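# Hang the ball-filled shallow basket level on the peg

## Task

Lift the shallow basket by its cord handle and hook that cord over the peg on the stand, so the basket hangs as level as possible. The task fails unless all of the balls finish inside the basket.

## Robot and tools

Robot and setting: there are two arms, left_arm and right_arm. Each has a two-finger parallel gripper with a camera on its wrist. The left base sits near (-0.031, +0.343, 0) m and the right base near (-0.002, -0.337, 0) m, each turned only slightly about z. A camera stand is fixed to the floor behind the arms. Loose objects may occasionally get a short shove from outside.

Frames: the scene frame has its origin at table-top height, halfway between the two nominal bases. +x points out over the table, +y toward left_arm, and +z up. The arm names do not match left and right in the images. Reported hand positions (metres) and quat_wxyz are in the scene frame. Offsets you send are instead measured along the current Hand target's own axes. In a gripper's axes the fingers point along +z and open and close along y. end_effector_position is the point between the finger pads, just under 1 cm behind the tips. Reported poses can be off by a few centimetres, more when the arm is stretched far out.

execute_actions(actions, cameras): actions is a list of actions. Each action is a table of at most 15 rows, and each row lasts one 1/30 s step. If fewer than 15 rows are given, the last row repeats for the remaining steps. Every row holds 14 numbers in [-1, 1], covering both arms even if only one moves: left_arm dx, dy, dz, rx, ry, rz, opening, then right_arm in the same order. The six pose numbers are an offset from that arm's Hand target as it stood when the action began, not from the row before. Sending the same offset twice therefore moves the arm twice. Scale: 1.0 equals 0.6 m for dx, dy and dz, or 180 degrees for the rotation; rx, ry, rz form a single rotation vector. Opening is absolute: +1 fully open (about 87 mm between pads), +0.5 about 69 mm, 0 about 43 mm, -0.5 about 18 mm, -1 shut. A 0 in the opening slot is a real command, so resend the current opening to keep a gripper as it is. Six zeros for an arm ask it to reach its Hand target again. cameras is a list of names, ["all"], or []; images come back by default only when actions is empty.

move(target, speed, blend, opening_speed, blocking, cameras): target is either one 14-number row laid out as above or a list of up to 15 such rows. Every row is an offset from the Hand targets held when the move began, not from the previous row. Each gripper travels a straight line, and all arms finish together. The move takes at least 0.5 s and stops after 10 s even if targets are not reached. speed is the top path speed in m/s, 0.002 to 2.9 (default 0.25), and rotation is capped at twice that value in rad/s; give one number or one per target. blend, in metres, rounds corners between listed targets; 0 means a full stop at each. opening_speed (0.2 or more, per second on the -1 to +1 scale) ramps the fingers gradually. blocking=false returns after about 0.5 s while the motion continues. The move does not avoid obstacles or the other arm. Keep paths away from an arm's own base, since passing close can flip its shoulder posture. The result adds a move: line giving how it ended (done, off_target, moving, held, fault) and which limits acted (paced means a pose was clipped, held means steps were withheld).

wait(seconds, 0 to 10) lets time pass while commands hold. stop() brakes a running move. zoom_image(camera, region) enlarges [x0, y0, x1, y1] pixels (at most 504 by 504) of the latest image from cam_head_left, cam_head_right, cam_high, cam_low, cam_left_wrist or cam_right_wrist, all 896x504. Wrist images can lag while the arm moves. read_manual returns licence text only. finished_scene(scene) ends the scene and cannot be undone; the basket must stay hung with every ball inside without the robot's help.

Reading results: Hand target is the last commanded pose after clipping; the next offsets start from it. The gripper often stops short of it, especially low and tilted under weight or at long reach; check position and orientation after each move and send the missing amount as an offset. Per step, commanded orientation is clipped to within 40 degrees of the measured one. Tiny moves may not happen or may go sideways. Tool commands shows current gripper commands. grip_measured uses the opening scale; Joint positions ends with the gripper on a 0 (closed) to 1 (open) scale. Joint velocities may say within noise. Joint torques include gravity; joints 1 to 3 wrap sign at ±28 N m.

Gripping: note grip_measured when the pads first touch, then command about 0.04 below it for full force (roughly 20 N per pad), or less below for a gentler hold. Close slowly.

Avoid: hard or fast contact with anything, especially the stand, table or other arm; grippers or wrist cameras touching each other; closing one gripper on the other's fingers; dropping or releasing something still in motion; any object leaving or left off the table; tipping the basket so balls spill. An arm blocked by something keeps pushing; end that by commanding a target back on the near side of the gripper. Holding loads, stretching out, or pushing at unreachable poses heats motors: MOTOR HOT appears at 75 °C, at 90 °C the arm folds and stays idle, and at 100 °C it goes limp. Do not strain the wrist camera cables.

Each tool is called after "Request:" by a JSON object that holds its "api" and its "payload", one argument or row to a line.

## Session

Request:
{"api": "execute_actions", "payload": {
  "actions": [],
  "cameras": ["all"]
}}

Scene clock: 0.00 s.
left_arm: end_effector_position=(+0.3453, +0.3205, +0.0421) grip_measured=+0.976 end_effector_quat_wxyz=(+0.549, -0.002, +0.836, -0.008) | right_arm: end_effector_position=(+0.3672, -0.3384, +0.0383) grip_measured=+1.000 end_effector_quat_wxyz=(+0.555, +0.014, +0.832, -0.003)
Joint positions: left_arm=[-0.053 1.525 0.384 0.732 -0.071 -0.048 0.988] | right_arm=[-0.01 1.521 0.336 0.789 0.024 0.022 1]
Joint velocities: within noise
Joint torques (N m): no reading
Heat: left arm: 36 °C; right arm: 32 °C.
Hand target: left_arm +0.3502, +0.3200, +0.0504; +0.560, -0.003, +0.829, -0.009 | right_arm +0.3699, -0.3384, +0.0427; +0.560, +0.014, +0.829, -0.003
Tool commands: left_gripper/opening=+1.0 right_gripper/opening=+1.0

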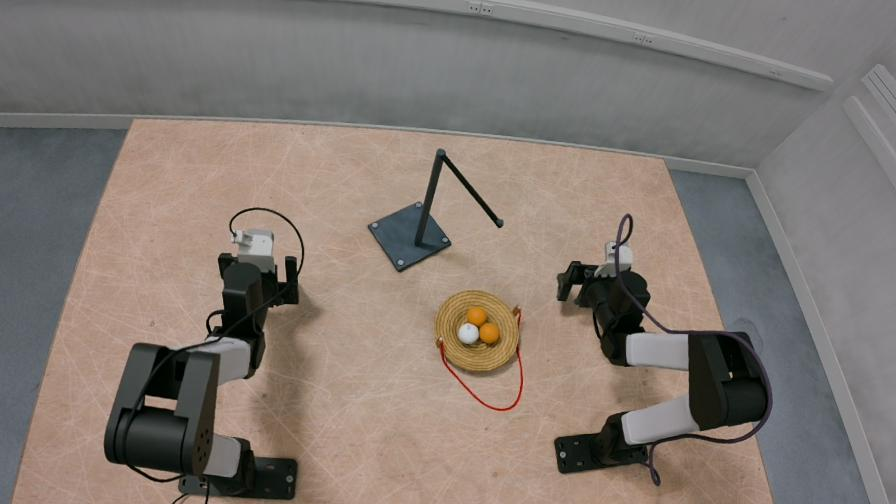

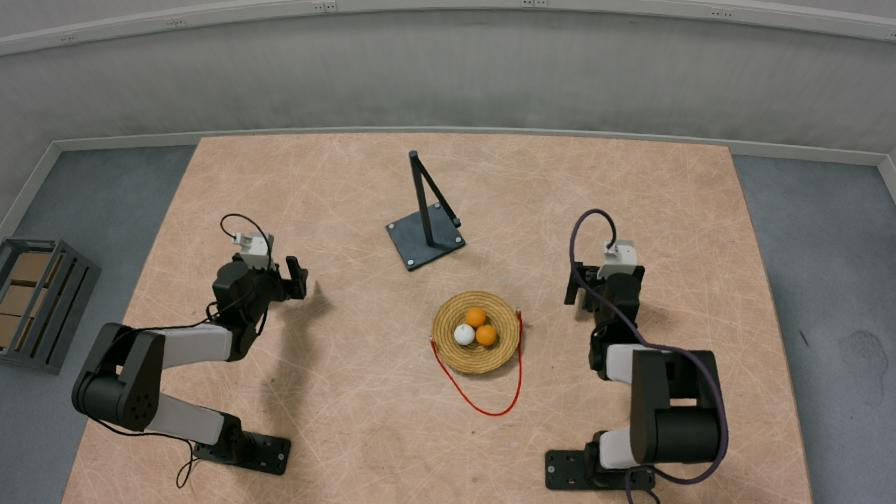

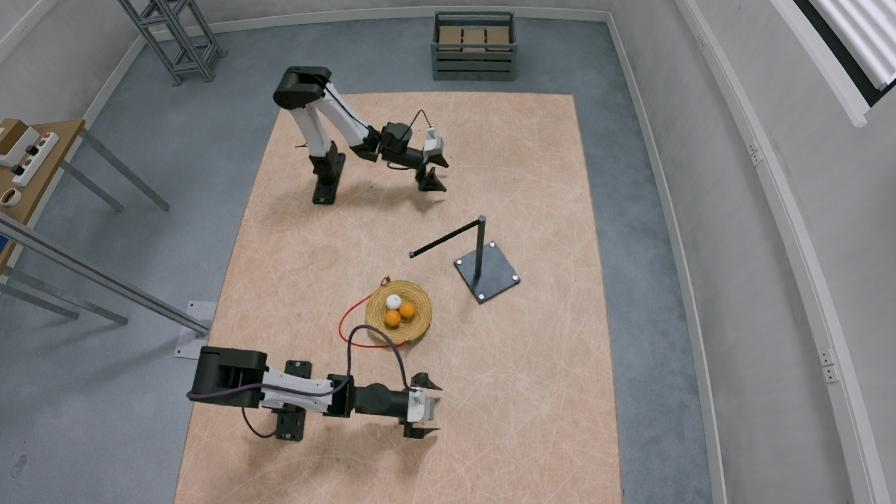

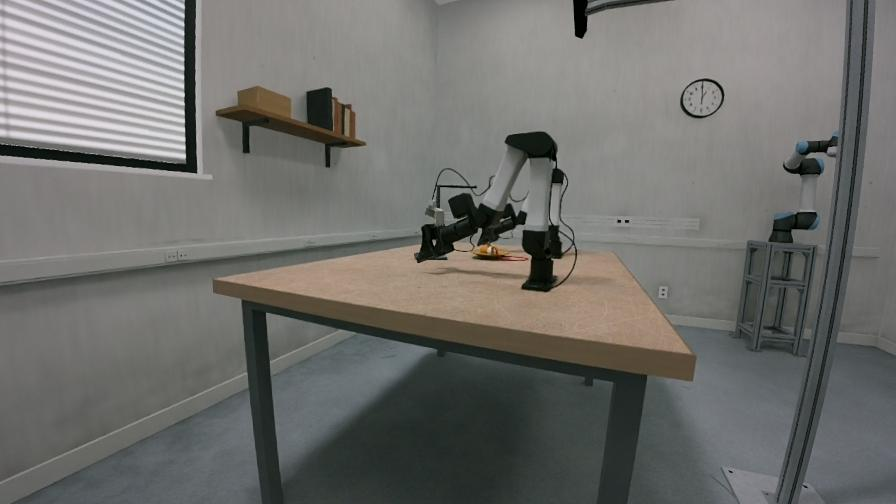

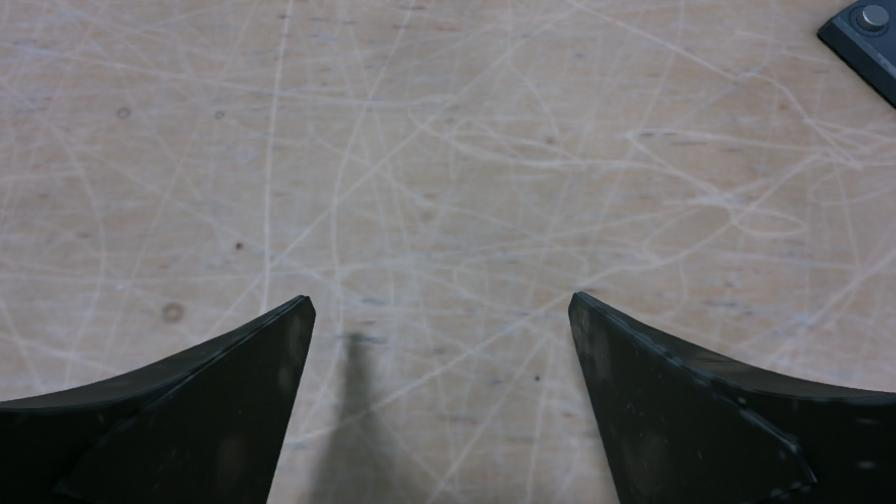

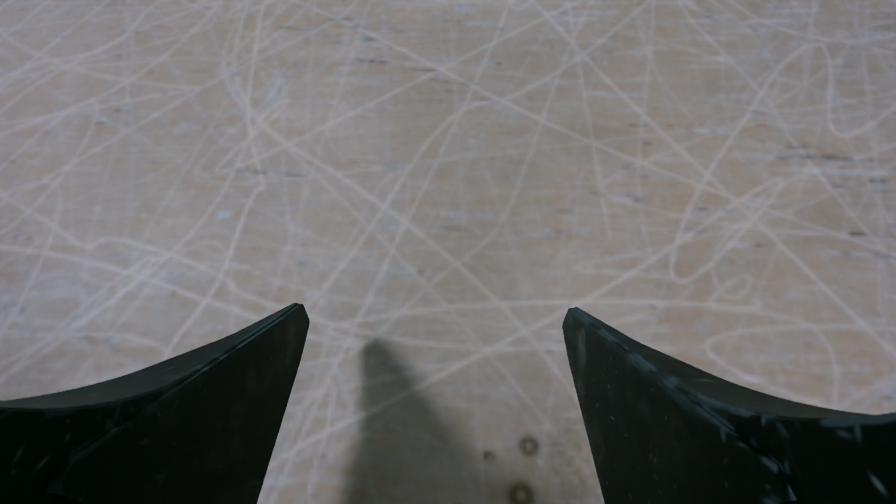

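Request:
{"api": "zoom_image", "payload": {
  "camera": "cam_head_left",
  "region": [400, 270, 560, 420]
}}

Request:
{"api": "zoom_image", "payload": {
  "camera": "cam_head_right",
  "region": [360, 130, 560, 430]
}}

Request:
{"api": "zoom_image", "payload": {
  "camera": "cam_high",
  "region": [320, 190, 540, 370]
}}

Request:
{"api": "zoom_image", "payload": {
  "camera": "cam_head_left",
  "region": [340, 130, 540, 290]
}}

Request:
{"api": "zoom_image", "payload": {
  "camera": "cam_low",
  "region": [400, 120, 620, 300]
}}

Scaled by 3.150 from the camera's 896x504 image, which has a finer 1280x720 frame.

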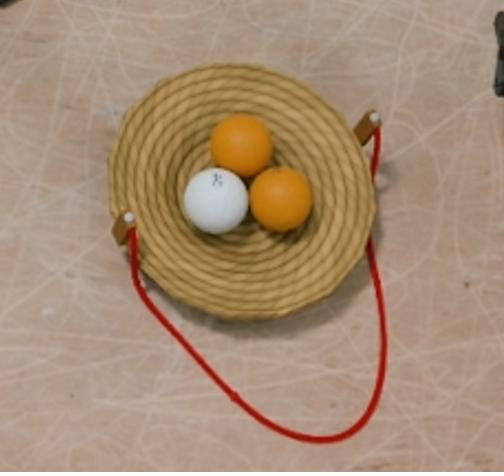

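Scaled by 1.680 from the camera's 896x504 image, which has a finer 1280x720 frame.

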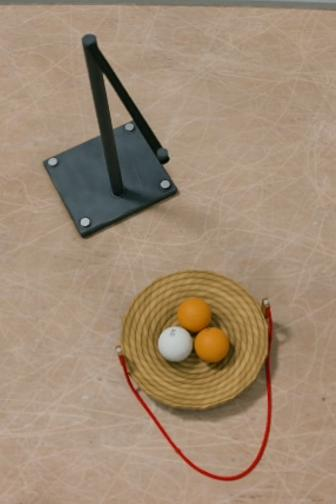

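Scaled by 2.291 from the camera's 896x504 image, which has a finer 1280x720 frame.

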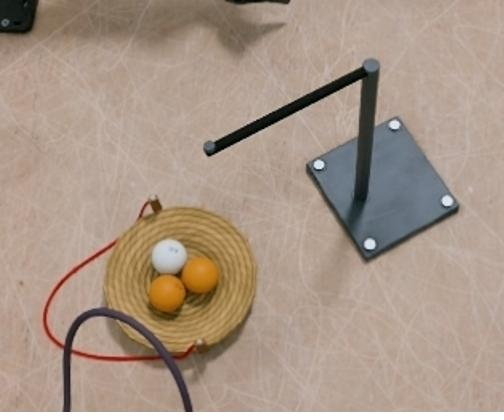

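Scaled by 2.520 from the camera's 896x504 image, which has a finer 1280x720 frame.

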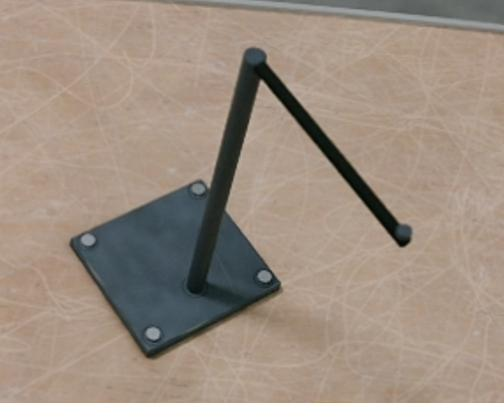

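Scaled by 2.291 from the camera's 896x504 image, which has a finer 1280x720 frame.

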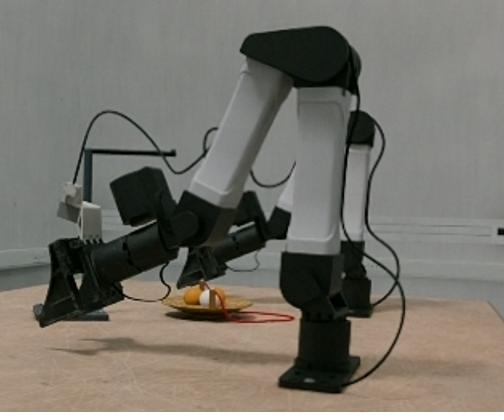

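Request:
{"api": "zoom_image", "payload": {
  "camera": "cam_head_left",
  "region": [426, 284, 530, 384]
}}

Request:
{"api": "zoom_image", "payload": {
  "camera": "cam_head_right",
  "region": [424, 284, 528, 384]
}}

Request:
{"api": "zoom_image", "payload": {
  "camera": "cam_high",
  "region": [330, 264, 446, 364]
}}

Request:
{"api": "zoom_image", "payload": {
  "camera": "cam_low",
  "region": [450, 220, 550, 280]
}}

Scaled by 4.846 from the camera's 896x504 image, which has a finer 1280x720 frame.

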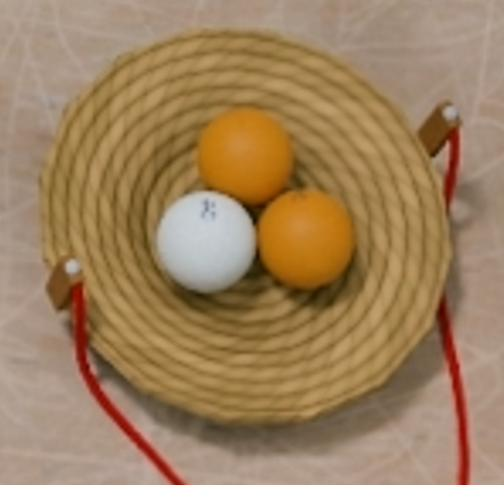

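Scaled by 4.846 from the camera's 896x504 image, which has a finer 1280x720 frame.

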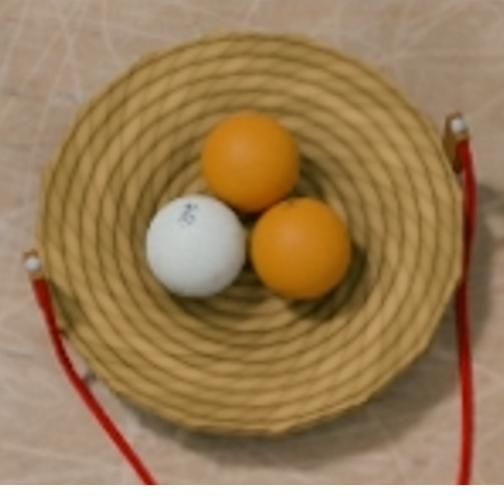

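Scaled by 4.345 from the camera's 896x504 image, which has a finer 1280x720 frame.

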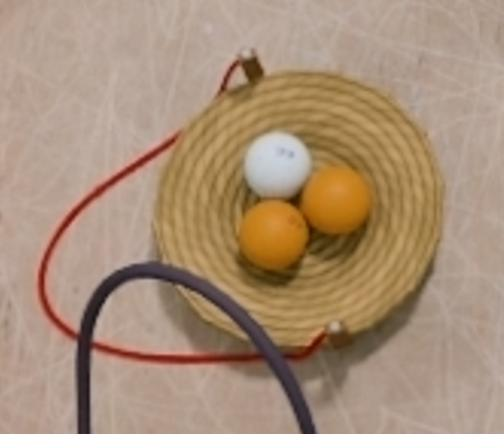

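Scaled by 5.040 from the camera's 896x504 image, which has a finer 1280x720 frame.

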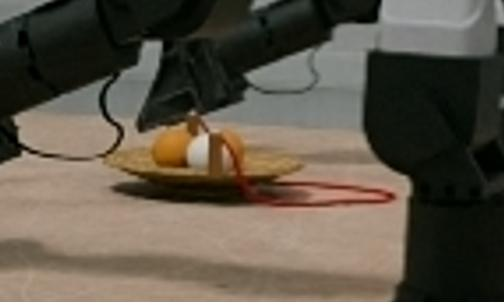

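Request:
{"api": "move", "payload": {
  "target": [
    [0,0,0,0,0,0,1.0,-0.2012,0.0023,-0.0812,0,0,0,0.3],
    [0,0,0,0,0,0,1.0,0.0395,0.3142,-0.5223,-0.3756,0.2365,-0.5602,0.3]
  ],
  "speed": 0.3,
  "blend": [0.06, 0],
  "cameras": ["all"]
}}

Scene clock: 508.40 s.
left_arm: end_effector_position=(+0.3453, +0.3205, +0.0421) grip_measured=+0.976 end_effector_quat_wxyz=(+0.549, -0.002, +0.836, -0.008) | right_arm: end_effector_position=(+0.0770, -0.1487, +0.1364) grip_measured=+0.300 end_effector_quat_wxyz=(+0.000, +0.838, -0.545, +0.006)
Joint positions: left_arm=[-0.053 1.525 0.384 0.732 -0.071 -0.048 0.988] | right_arm=[1.298 1.431 1.233 -1.376 0.012 -0.675 0.65]
Joint torques (N m): left_arm=[-0.2 -6.24 5.78 1.75 0.06 -0.24] | right_arm=[0.54 -2.56 7.34 0.19 -0.11 -0.14]
Heat: left arm: 42 °C; right arm: 35 °C.
Hand target: left_arm +0.3502, +0.3200, +0.0504; +0.560, -0.003, +0.829, -0.009 | right_arm +0.0753, -0.1430, +0.1400; +0.000, +0.844, -0.537, +0.000
Off the commanded pose: left_arm 0.010 m, 1 deg | right_arm 0.007 m, 1 deg.
move: done
camera_calibration:
cam_right_wrist: T_world_to_cam=[[0.906697, 0.421697, 0.00855535, -0.012296], [0.267429, -0.590451, 0.761479, -0.188047], [0.326165, -0.688142, -0.648134, 0.106712], [0, 0, 0, 1]] pos_world=[0.0266323, -0.0324146, 0.212463]

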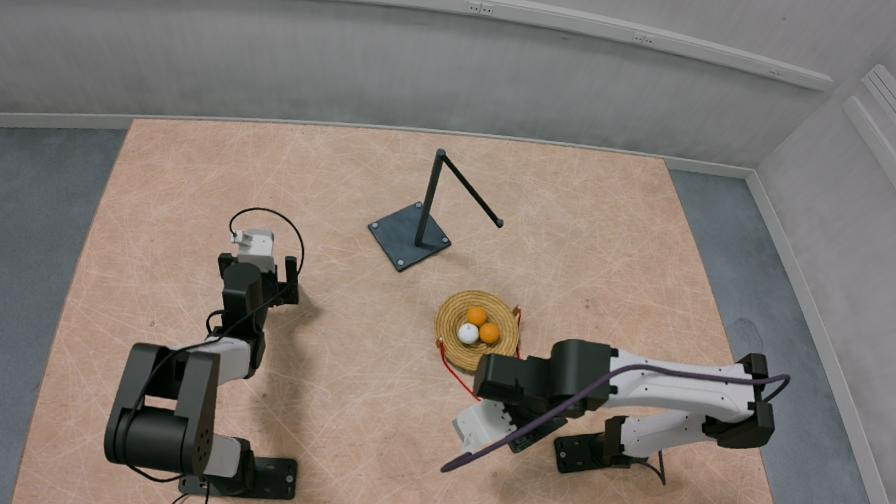

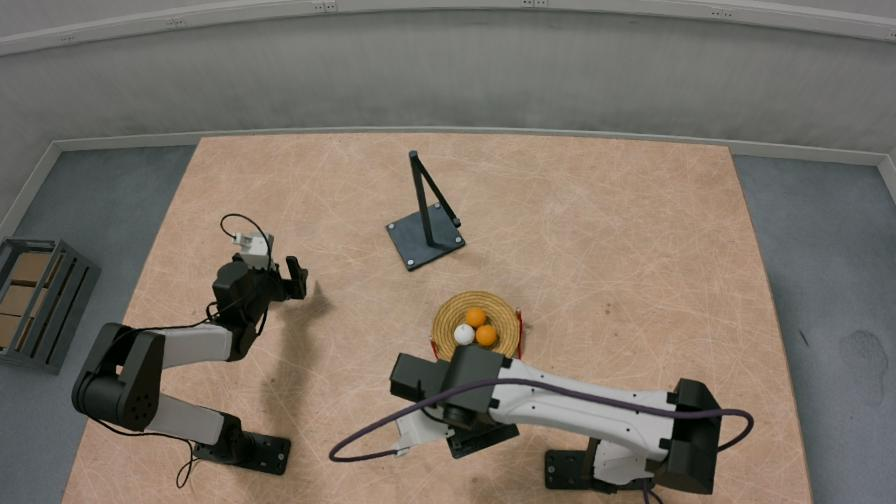

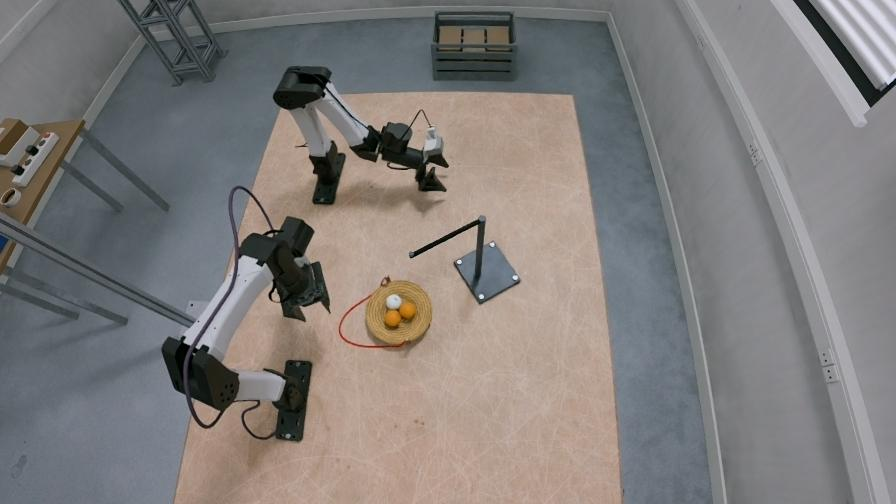

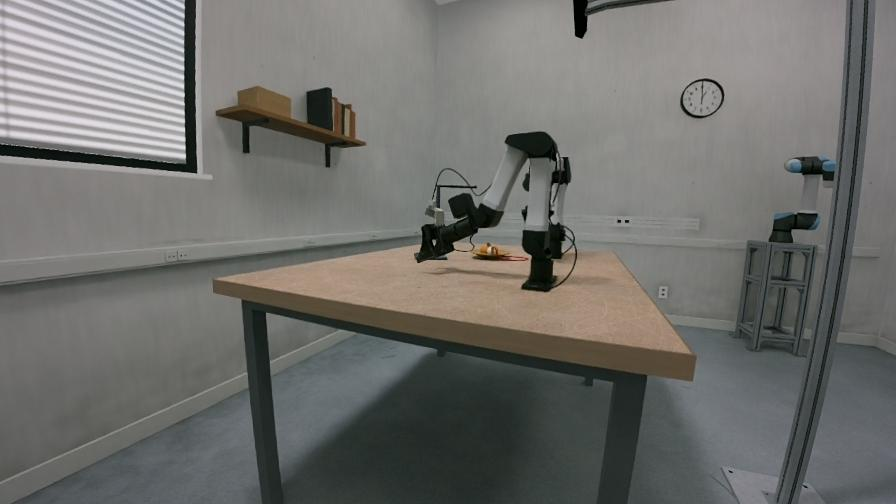

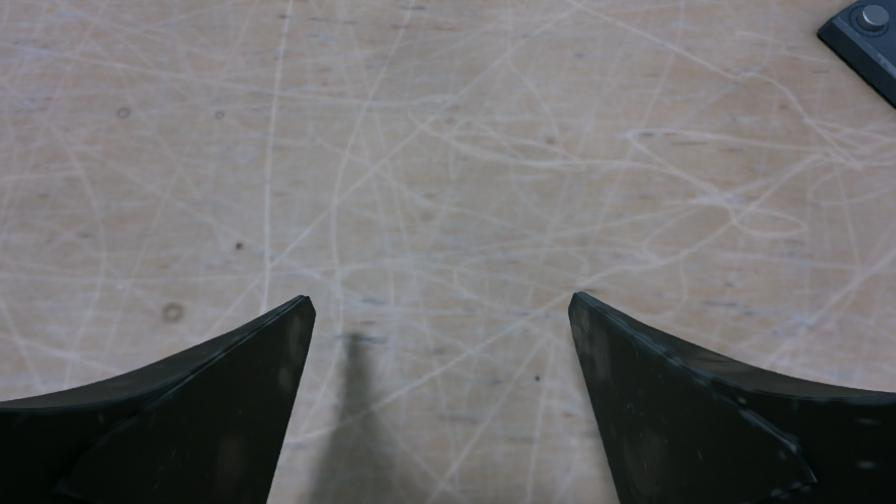

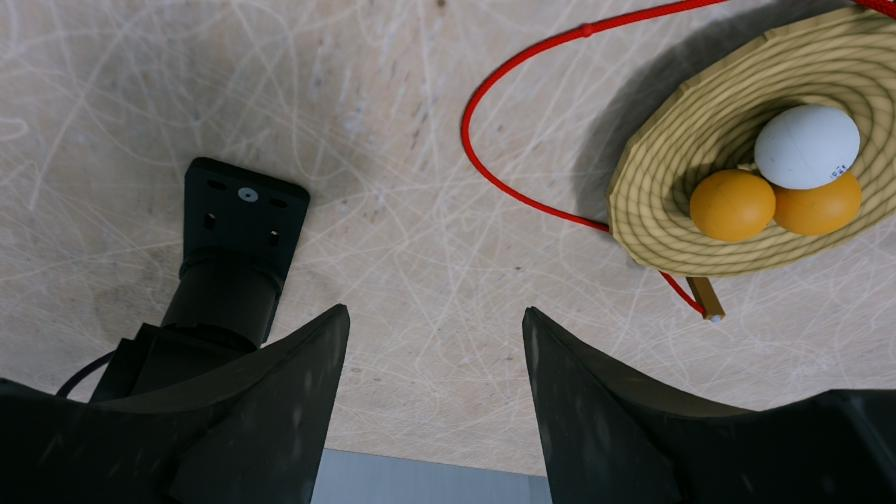

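Request:
{"api": "zoom_image", "payload": {
  "camera": "cam_right_wrist",
  "region": [440, 0, 740, 330]
}}

Request:
{"api": "zoom_image", "payload": {
  "camera": "cam_high",
  "region": [320, 264, 440, 364]
}}

Scaled by 1.527 from the camera's 896x504 image, which has a finer 1280x720 frame.

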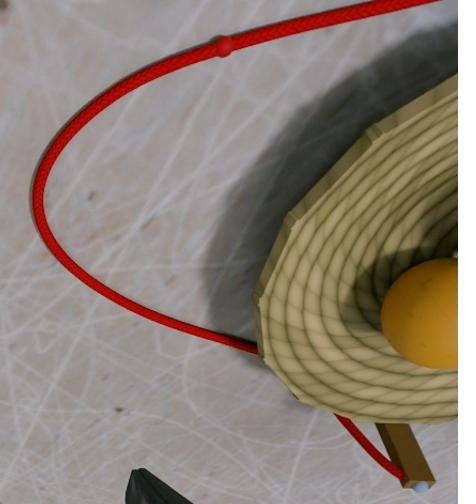

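Scaled by 4.200 from the camera's 896x504 image, which has a finer 1280x720 frame.

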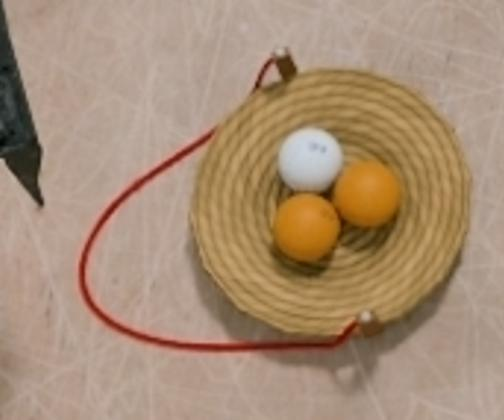

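Request:
{"api": "zoom_image", "payload": {
  "camera": "cam_head_left",
  "region": [190, 200, 330, 320]
}}

Request:
{"api": "zoom_image", "payload": {
  "camera": "cam_head_right",
  "region": [200, 200, 340, 320]
}}

Request:
{"api": "zoom_image", "payload": {
  "camera": "cam_high",
  "region": [360, 100, 500, 220]
}}

Scaled by 3.600 from the camera's 896x504 image, which has a finer 1280x720 frame.

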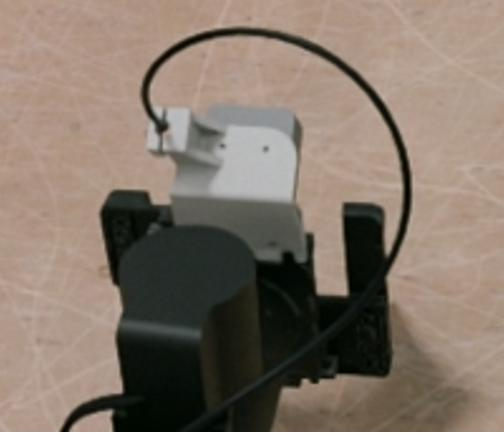

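Scaled by 3.600 from the camera's 896x504 image, which has a finer 1280x720 frame.

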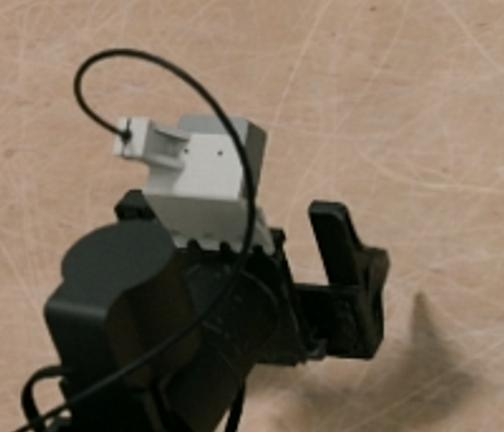

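Scaled by 3.600 from the camera's 896x504 image, which has a finer 1280x720 frame.

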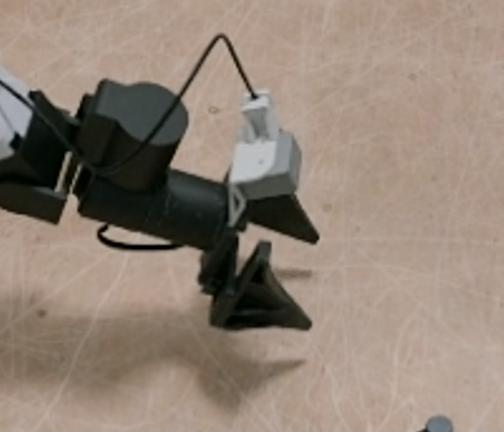

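Request:
{"api": "move", "payload": {
  "target": [0,0,0,0,0,0,1.0,0.0288,-0.0289,0.15,0,0,0,0.3],
  "speed": 0.2,
  "cameras": ["cam_right_wrist", "cam_high"]
}}

Scene clock: 615.47 s.
left_arm: end_effector_position=(+0.3453, +0.3205, +0.0421) grip_measured=+0.976 end_effector_quat_wxyz=(+0.549, -0.002, +0.836, -0.008) | right_arm: end_effector_position=(+0.0989, -0.1503, +0.0555) grip_measured=+0.300 end_effector_quat_wxyz=(-0.008, +0.842, -0.540, +0.004)
Joint positions: left_arm=[-0.053 1.525 0.384 0.732 -0.071 -0.048 0.988] | right_arm=[1.209 1.47 0.945 -1.031 0.011 -0.778 0.65]
Joint torques (N m): left_arm=[-0.17 -6.04 5.86 1.73 0.04 -0.29] | right_arm=[-0.72 -2.65 4.31 0.34 -0.09 -0.12]
Heat: left arm: 43 °C; right arm: 40 °C.
Hand target: left_arm +0.3502, +0.3200, +0.0504; +0.560, -0.003, +0.829, -0.009 | right_arm +0.0984, -0.1513, +0.0499; +0.000, +0.843, -0.537, +0.000
Off the commanded pose: left_arm 0.010 m, 1 deg | right_arm 0.006 m, 1 deg.
move: done
camera_calibration:
cam_right_wrist: T_world_to_cam=[[0.901254, 0.432857, 0.0194015, -0.0291481], [0.271773, -0.599599, 0.752742, -0.134555], [0.337463, -0.673139, -0.65803, 0.0477504], [0, 0, 0, 1]] pos_world=[0.0467243, -0.0359194, 0.133272]
Images, in order (width x height): cam_high 896x504, cam_right_wrist 896x504.

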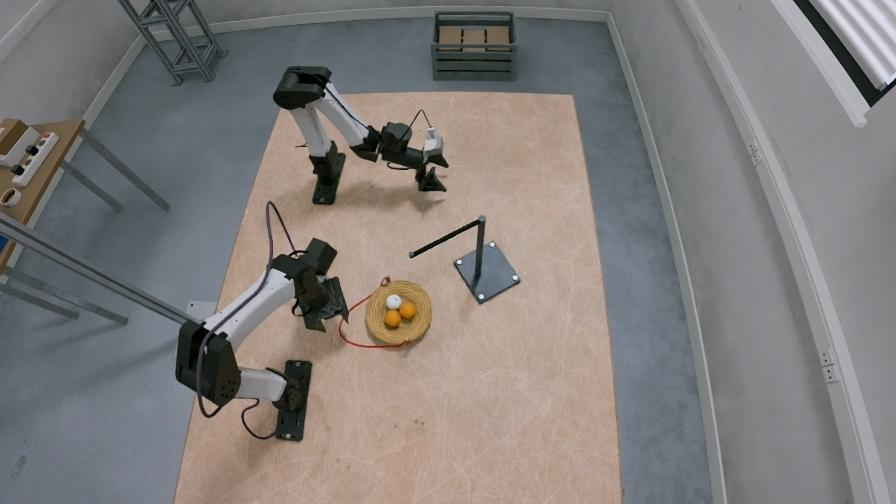

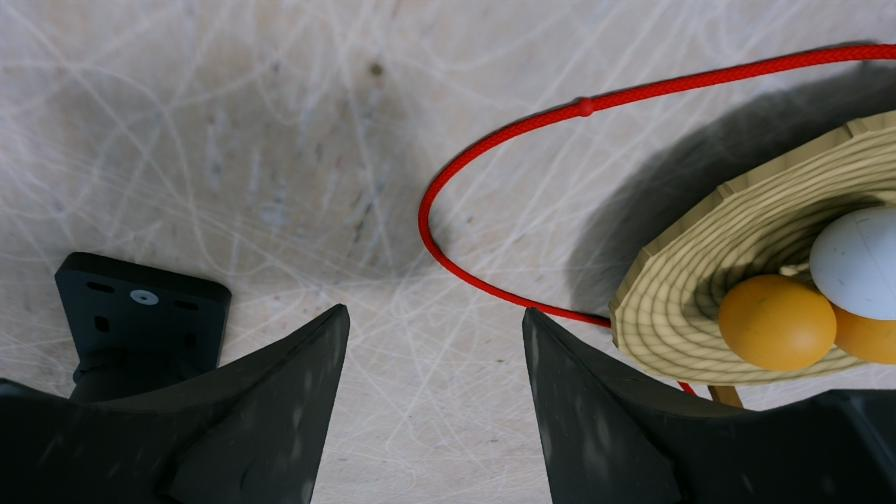

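Request:
{"api": "move", "payload": {
  "target": [0,0,0,0,0,0,1.0,0.0114,0.0098,0.0508,0,0,0,0.1],
  "speed": 0.1,
  "cameras": ["cam_right_wrist", "cam_low"]
}}

Request:
{"api": "zoom_image", "payload": {
  "camera": "cam_low",
  "region": [480, 180, 620, 300]
}}

Scene clock: 636.97 s.
left_arm: end_effector_position=(+0.3453, +0.3205, +0.0421) grip_measured=+0.976 end_effector_quat_wxyz=(+0.549, -0.002, +0.836, -0.008) | right_arm: end_effector_position=(+0.0966, -0.1584, +0.0246) grip_measured=+0.100 end_effector_quat_wxyz=(-0.008, +0.842, -0.540, +0.004)
Joint positions: left_arm=[-0.053 1.525 0.384 0.732 -0.071 -0.048 0.988] | right_arm=[1.206 1.483 0.825 -0.9 0.011 -0.781 0.55]
Joint torques (N m): left_arm=[-0.16 -6.08 5.71 1.73 0.07 -0.26] | right_arm=[-0.68 -2.58 4.1 0.4 -0.1 -0.14]
Heat: left arm: 43 °C; right arm: 37 °C.
Hand target: left_arm +0.3502, +0.3200, +0.0504; +0.560, -0.003, +0.829, -0.009 | right_arm +0.0959, -0.1599, +0.0195; +0.000, +0.843, -0.537, +0.000
Off the commanded pose: left_arm 0.010 m, 1 deg | right_arm 0.005 m, 1 deg.
move: done
camera_calibration:
cam_right_wrist: T_world_to_cam=[[0.901106, 0.433199, 0.0185966, -0.022864], [0.272266, -0.598684, 0.753292, -0.115489], [0.337459, -0.673733, -0.657423, 0.0225872], [0, 0, 0, 1]] pos_world=[0.0444243, -0.0440188, 0.102271]
Images, in order (width x height): cam_low 896x504, cam_right_wrist 896x504.

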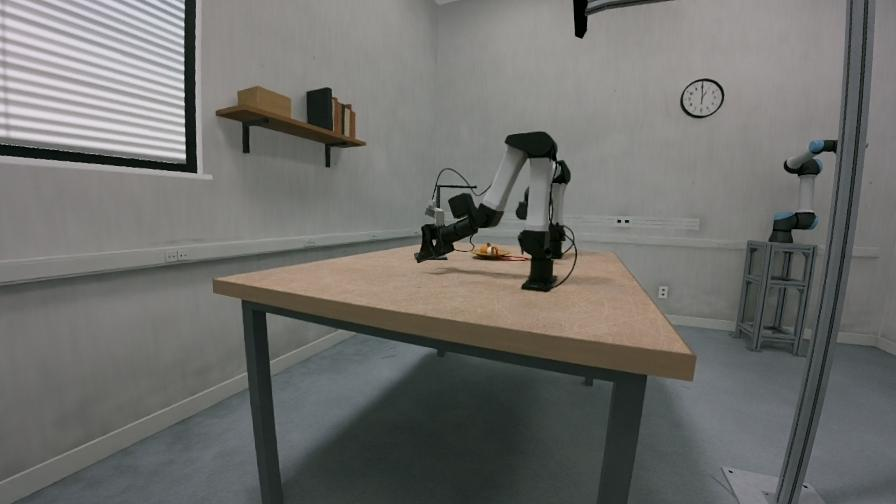

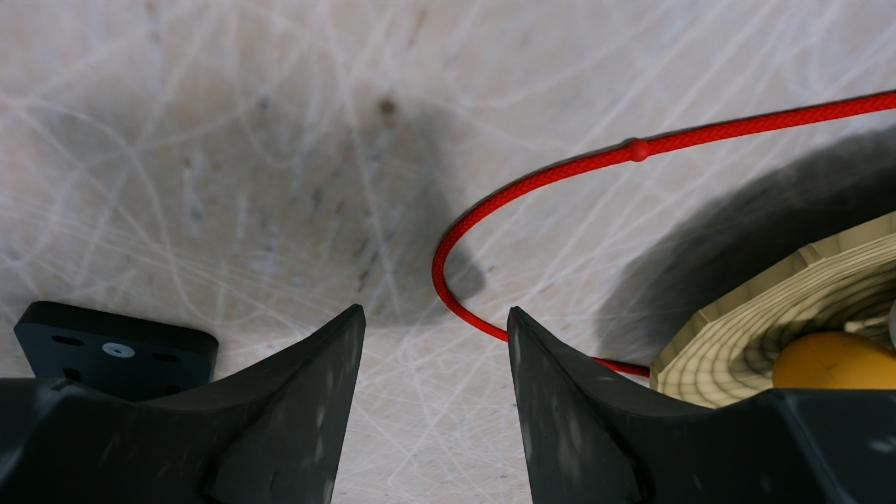

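Scaled by 3.600 from the camera's 896x504 image, which has a finer 1280x720 frame.

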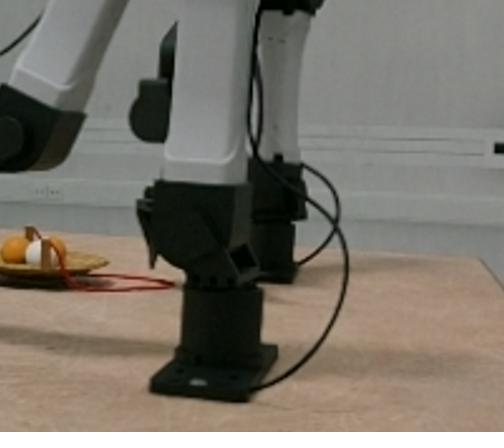

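Request:
{"api": "move", "payload": {
  "target": [0,0,0,0,0,0,1.0,0,0,0.0217,0,0,0,0.1],
  "speed": 0.05,
  "cameras": ["cam_right_wrist"]
}}

Scene clock: 646.57 s.
left_arm: end_effector_position=(+0.3453, +0.3205, +0.0421) grip_measured=+0.976 end_effector_quat_wxyz=(+0.549, -0.002, +0.836, -0.008) | right_arm: end_effector_position=(+0.0968, -0.1579, +0.0118) grip_measured=+0.100 end_effector_quat_wxyz=(-0.008, +0.842, -0.540, +0.004)
Joint positions: left_arm=[-0.053 1.525 0.384 0.732 -0.071 -0.048 0.988] | right_arm=[1.206 1.508 0.792 -0.84 0.011 -0.781 0.55]
Joint torques (N m): left_arm=[-0.38 -6.06 5.89 1.73 0.09 -0.27] | right_arm=[-0.73 -2.65 3.93 0.37 -0.11 -0.14]
Heat: left arm: 43 °C; right arm: 36 °C.
Hand target: left_arm +0.3502, +0.3200, +0.0504; +0.560, -0.003, +0.829, -0.009 | right_arm +0.0959, -0.1600, +0.0064; +0.000, +0.843, -0.537, +0.000
Off the commanded pose: left_arm 0.010 m, 1 deg | right_arm 0.006 m, 1 deg.
move: done
camera_calibration:
cam_right_wrist: T_world_to_cam=[[0.901087, 0.433202, 0.0194392, -0.0230554], [0.271968, -0.599488, 0.75276, -0.105712], [0.337751, -0.673016, -0.658007, 0.0145106], [0, 0, 0, 1]] pos_world=[0.0446241, -0.0436193, 0.0895718]
Images, in order (width x height): cam_right_wrist 896x504.

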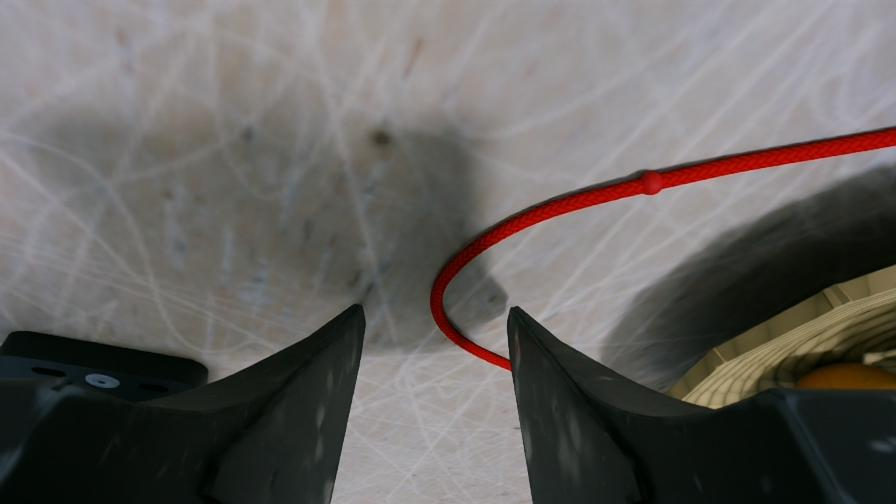

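Request:
{"api": "zoom_image", "payload": {
  "camera": "cam_right_wrist",
  "region": [320, 220, 560, 400]
}}

Scaled by 2.100 from the camera's 896x504 image, which has a finer 1280x720 frame.

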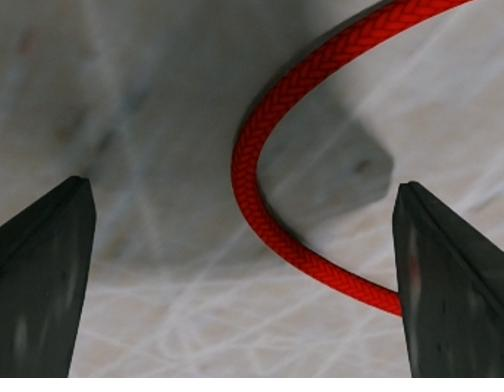

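Request:
{"api": "move", "payload": {
  "target": [0,0,0,0,0,0,1.0,0.003,0,0.0065,0,0,0,0.1],
  "speed": 0.05,
  "cameras": ["cam_right_wrist"]
}}

Request:
{"api": "zoom_image", "payload": {
  "camera": "cam_right_wrist",
  "region": [320, 220, 560, 400]
}}

Scene clock: 684.40 s.
left_arm: end_effector_position=(+0.3453, +0.3205, +0.0421) grip_measured=+0.976 end_effector_quat_wxyz=(+0.549, -0.002, +0.836, -0.008) | right_arm: end_effector_position=(+0.0977, -0.1589, +0.0087) grip_measured=+0.100 end_effector_quat_wxyz=(-0.010, +0.842, -0.540, +0.003)
Joint positions: left_arm=[-0.053 1.525 0.384 0.732 -0.071 -0.048 0.988] | right_arm=[1.201 1.508 0.778 -0.823 0.011 -0.786 0.55]
Joint torques (N m): left_arm=[-0.18 -6.23 5.75 1.73 0.08 -0.28] | right_arm=[-0.75 -2.43 3.88 0.36 -0.11 -0.12]
Heat: left arm: 43 °C; right arm: 34 °C.
Hand target: left_arm +0.3502, +0.3200, +0.0504; +0.560, -0.003, +0.829, -0.009 | right_arm +0.0967, -0.1616, +0.0026; +0.000, +0.843, -0.537, +0.000
Off the commanded pose: left_arm 0.010 m, 1 deg | right_arm 0.007 m, 1 deg.
move: done
camera_calibration:
cam_right_wrist: T_world_to_cam=[[0.901047, 0.433155, 0.0221564, -0.0233935], [0.270953, -0.602055, 0.751076, -0.104526], [0.338671, -0.670751, -0.659844, 0.0117428], [0, 0, 0, 1]] pos_world=[0.0454234, -0.0449209, 0.0867737]
Images, in order (width x height): cam_right_wrist 896x504.

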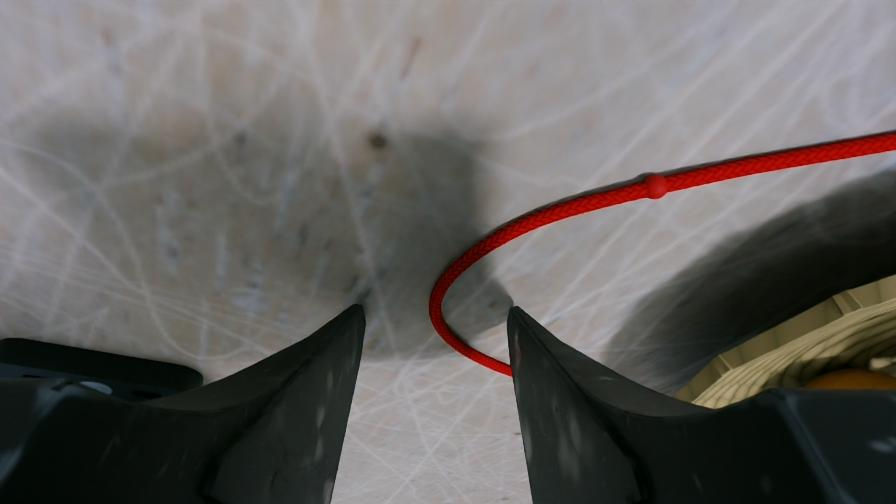

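Scaled by 2.100 from the camera's 896x504 image, which has a finer 1280x720 frame.

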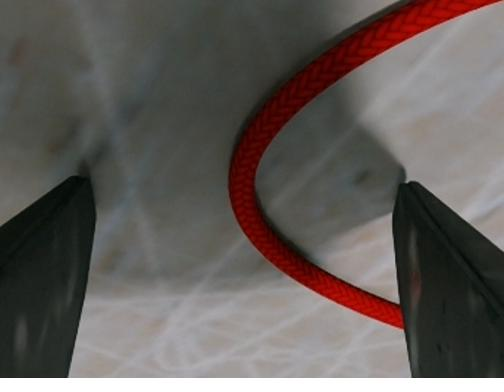

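Request:
{"api": "move", "payload": {
  "target": [0,0,0,0,0,0,1.0,0,0,0,0,0,0,-1.0],
  "speed": 0.05,
  "opening_speed": 0.8,
  "cameras": ["cam_right_wrist"]
}}

Request:
{"api": "zoom_image", "payload": {
  "camera": "cam_right_wrist",
  "region": [320, 220, 560, 400]
}}

Scene clock: 690.13 s.
left_arm: end_effector_position=(+0.3453, +0.3205, +0.0421) grip_measured=+0.976 end_effector_quat_wxyz=(+0.549, -0.002, +0.836, -0.008) | right_arm: end_effector_position=(+0.0977, -0.1588, +0.0087) grip_measured=-0.903 end_effector_quat_wxyz=(-0.010, +0.842, -0.540, +0.003)
Joint positions: left_arm=[-0.053 1.525 0.384 0.732 -0.071 -0.048 0.988] | right_arm=[1.201 1.508 0.778 -0.822 0.011 -0.786 0.048]
Joint torques (N m): left_arm=[-0.12 -6.12 5.83 1.72 0.07 -0.26] | right_arm=[-0.79 -2.39 3.85 0.39 -0.11 -0.13]
Heat: left arm: 43 °C; right arm: 34 °C.
Hand target: left_arm +0.3502, +0.3200, +0.0504; +0.560, -0.003, +0.829, -0.009 | right_arm +0.0967, -0.1616, +0.0026; +0.000, +0.844, -0.537, +0.000
Off the commanded pose: left_arm 0.010 m, 1 deg | right_arm 0.007 m, 1 deg.
move: done
camera_calibration:
cam_right_wrist: T_world_to_cam=[[0.900898, 0.433449, 0.0224467, -0.0234418], [0.271058, -0.602262, 0.750871, -0.104462], [0.338983, -0.670374, -0.660067, 0.011832], [0, 0, 0, 1]] pos_world=[0.0454232, -0.0448211, 0.086774]
Images, in order (width x height): cam_right_wrist 896x504.

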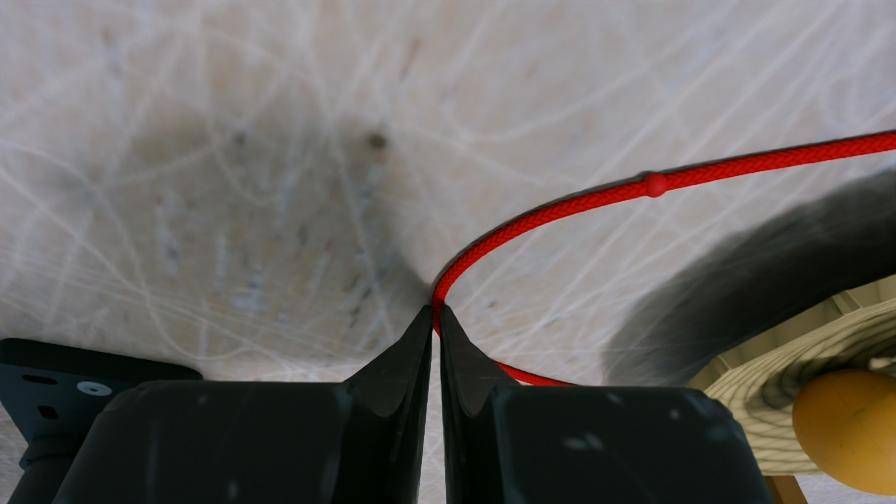

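Scaled by 2.100 from the camera's 896x504 image, which has a finer 1280x720 frame.

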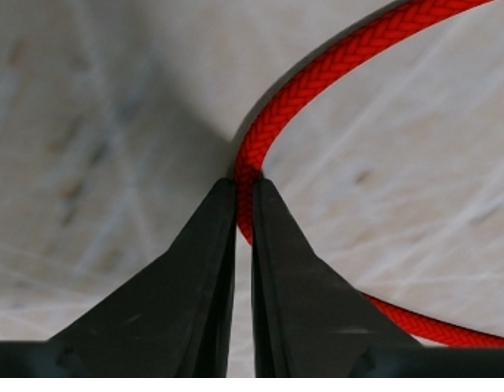

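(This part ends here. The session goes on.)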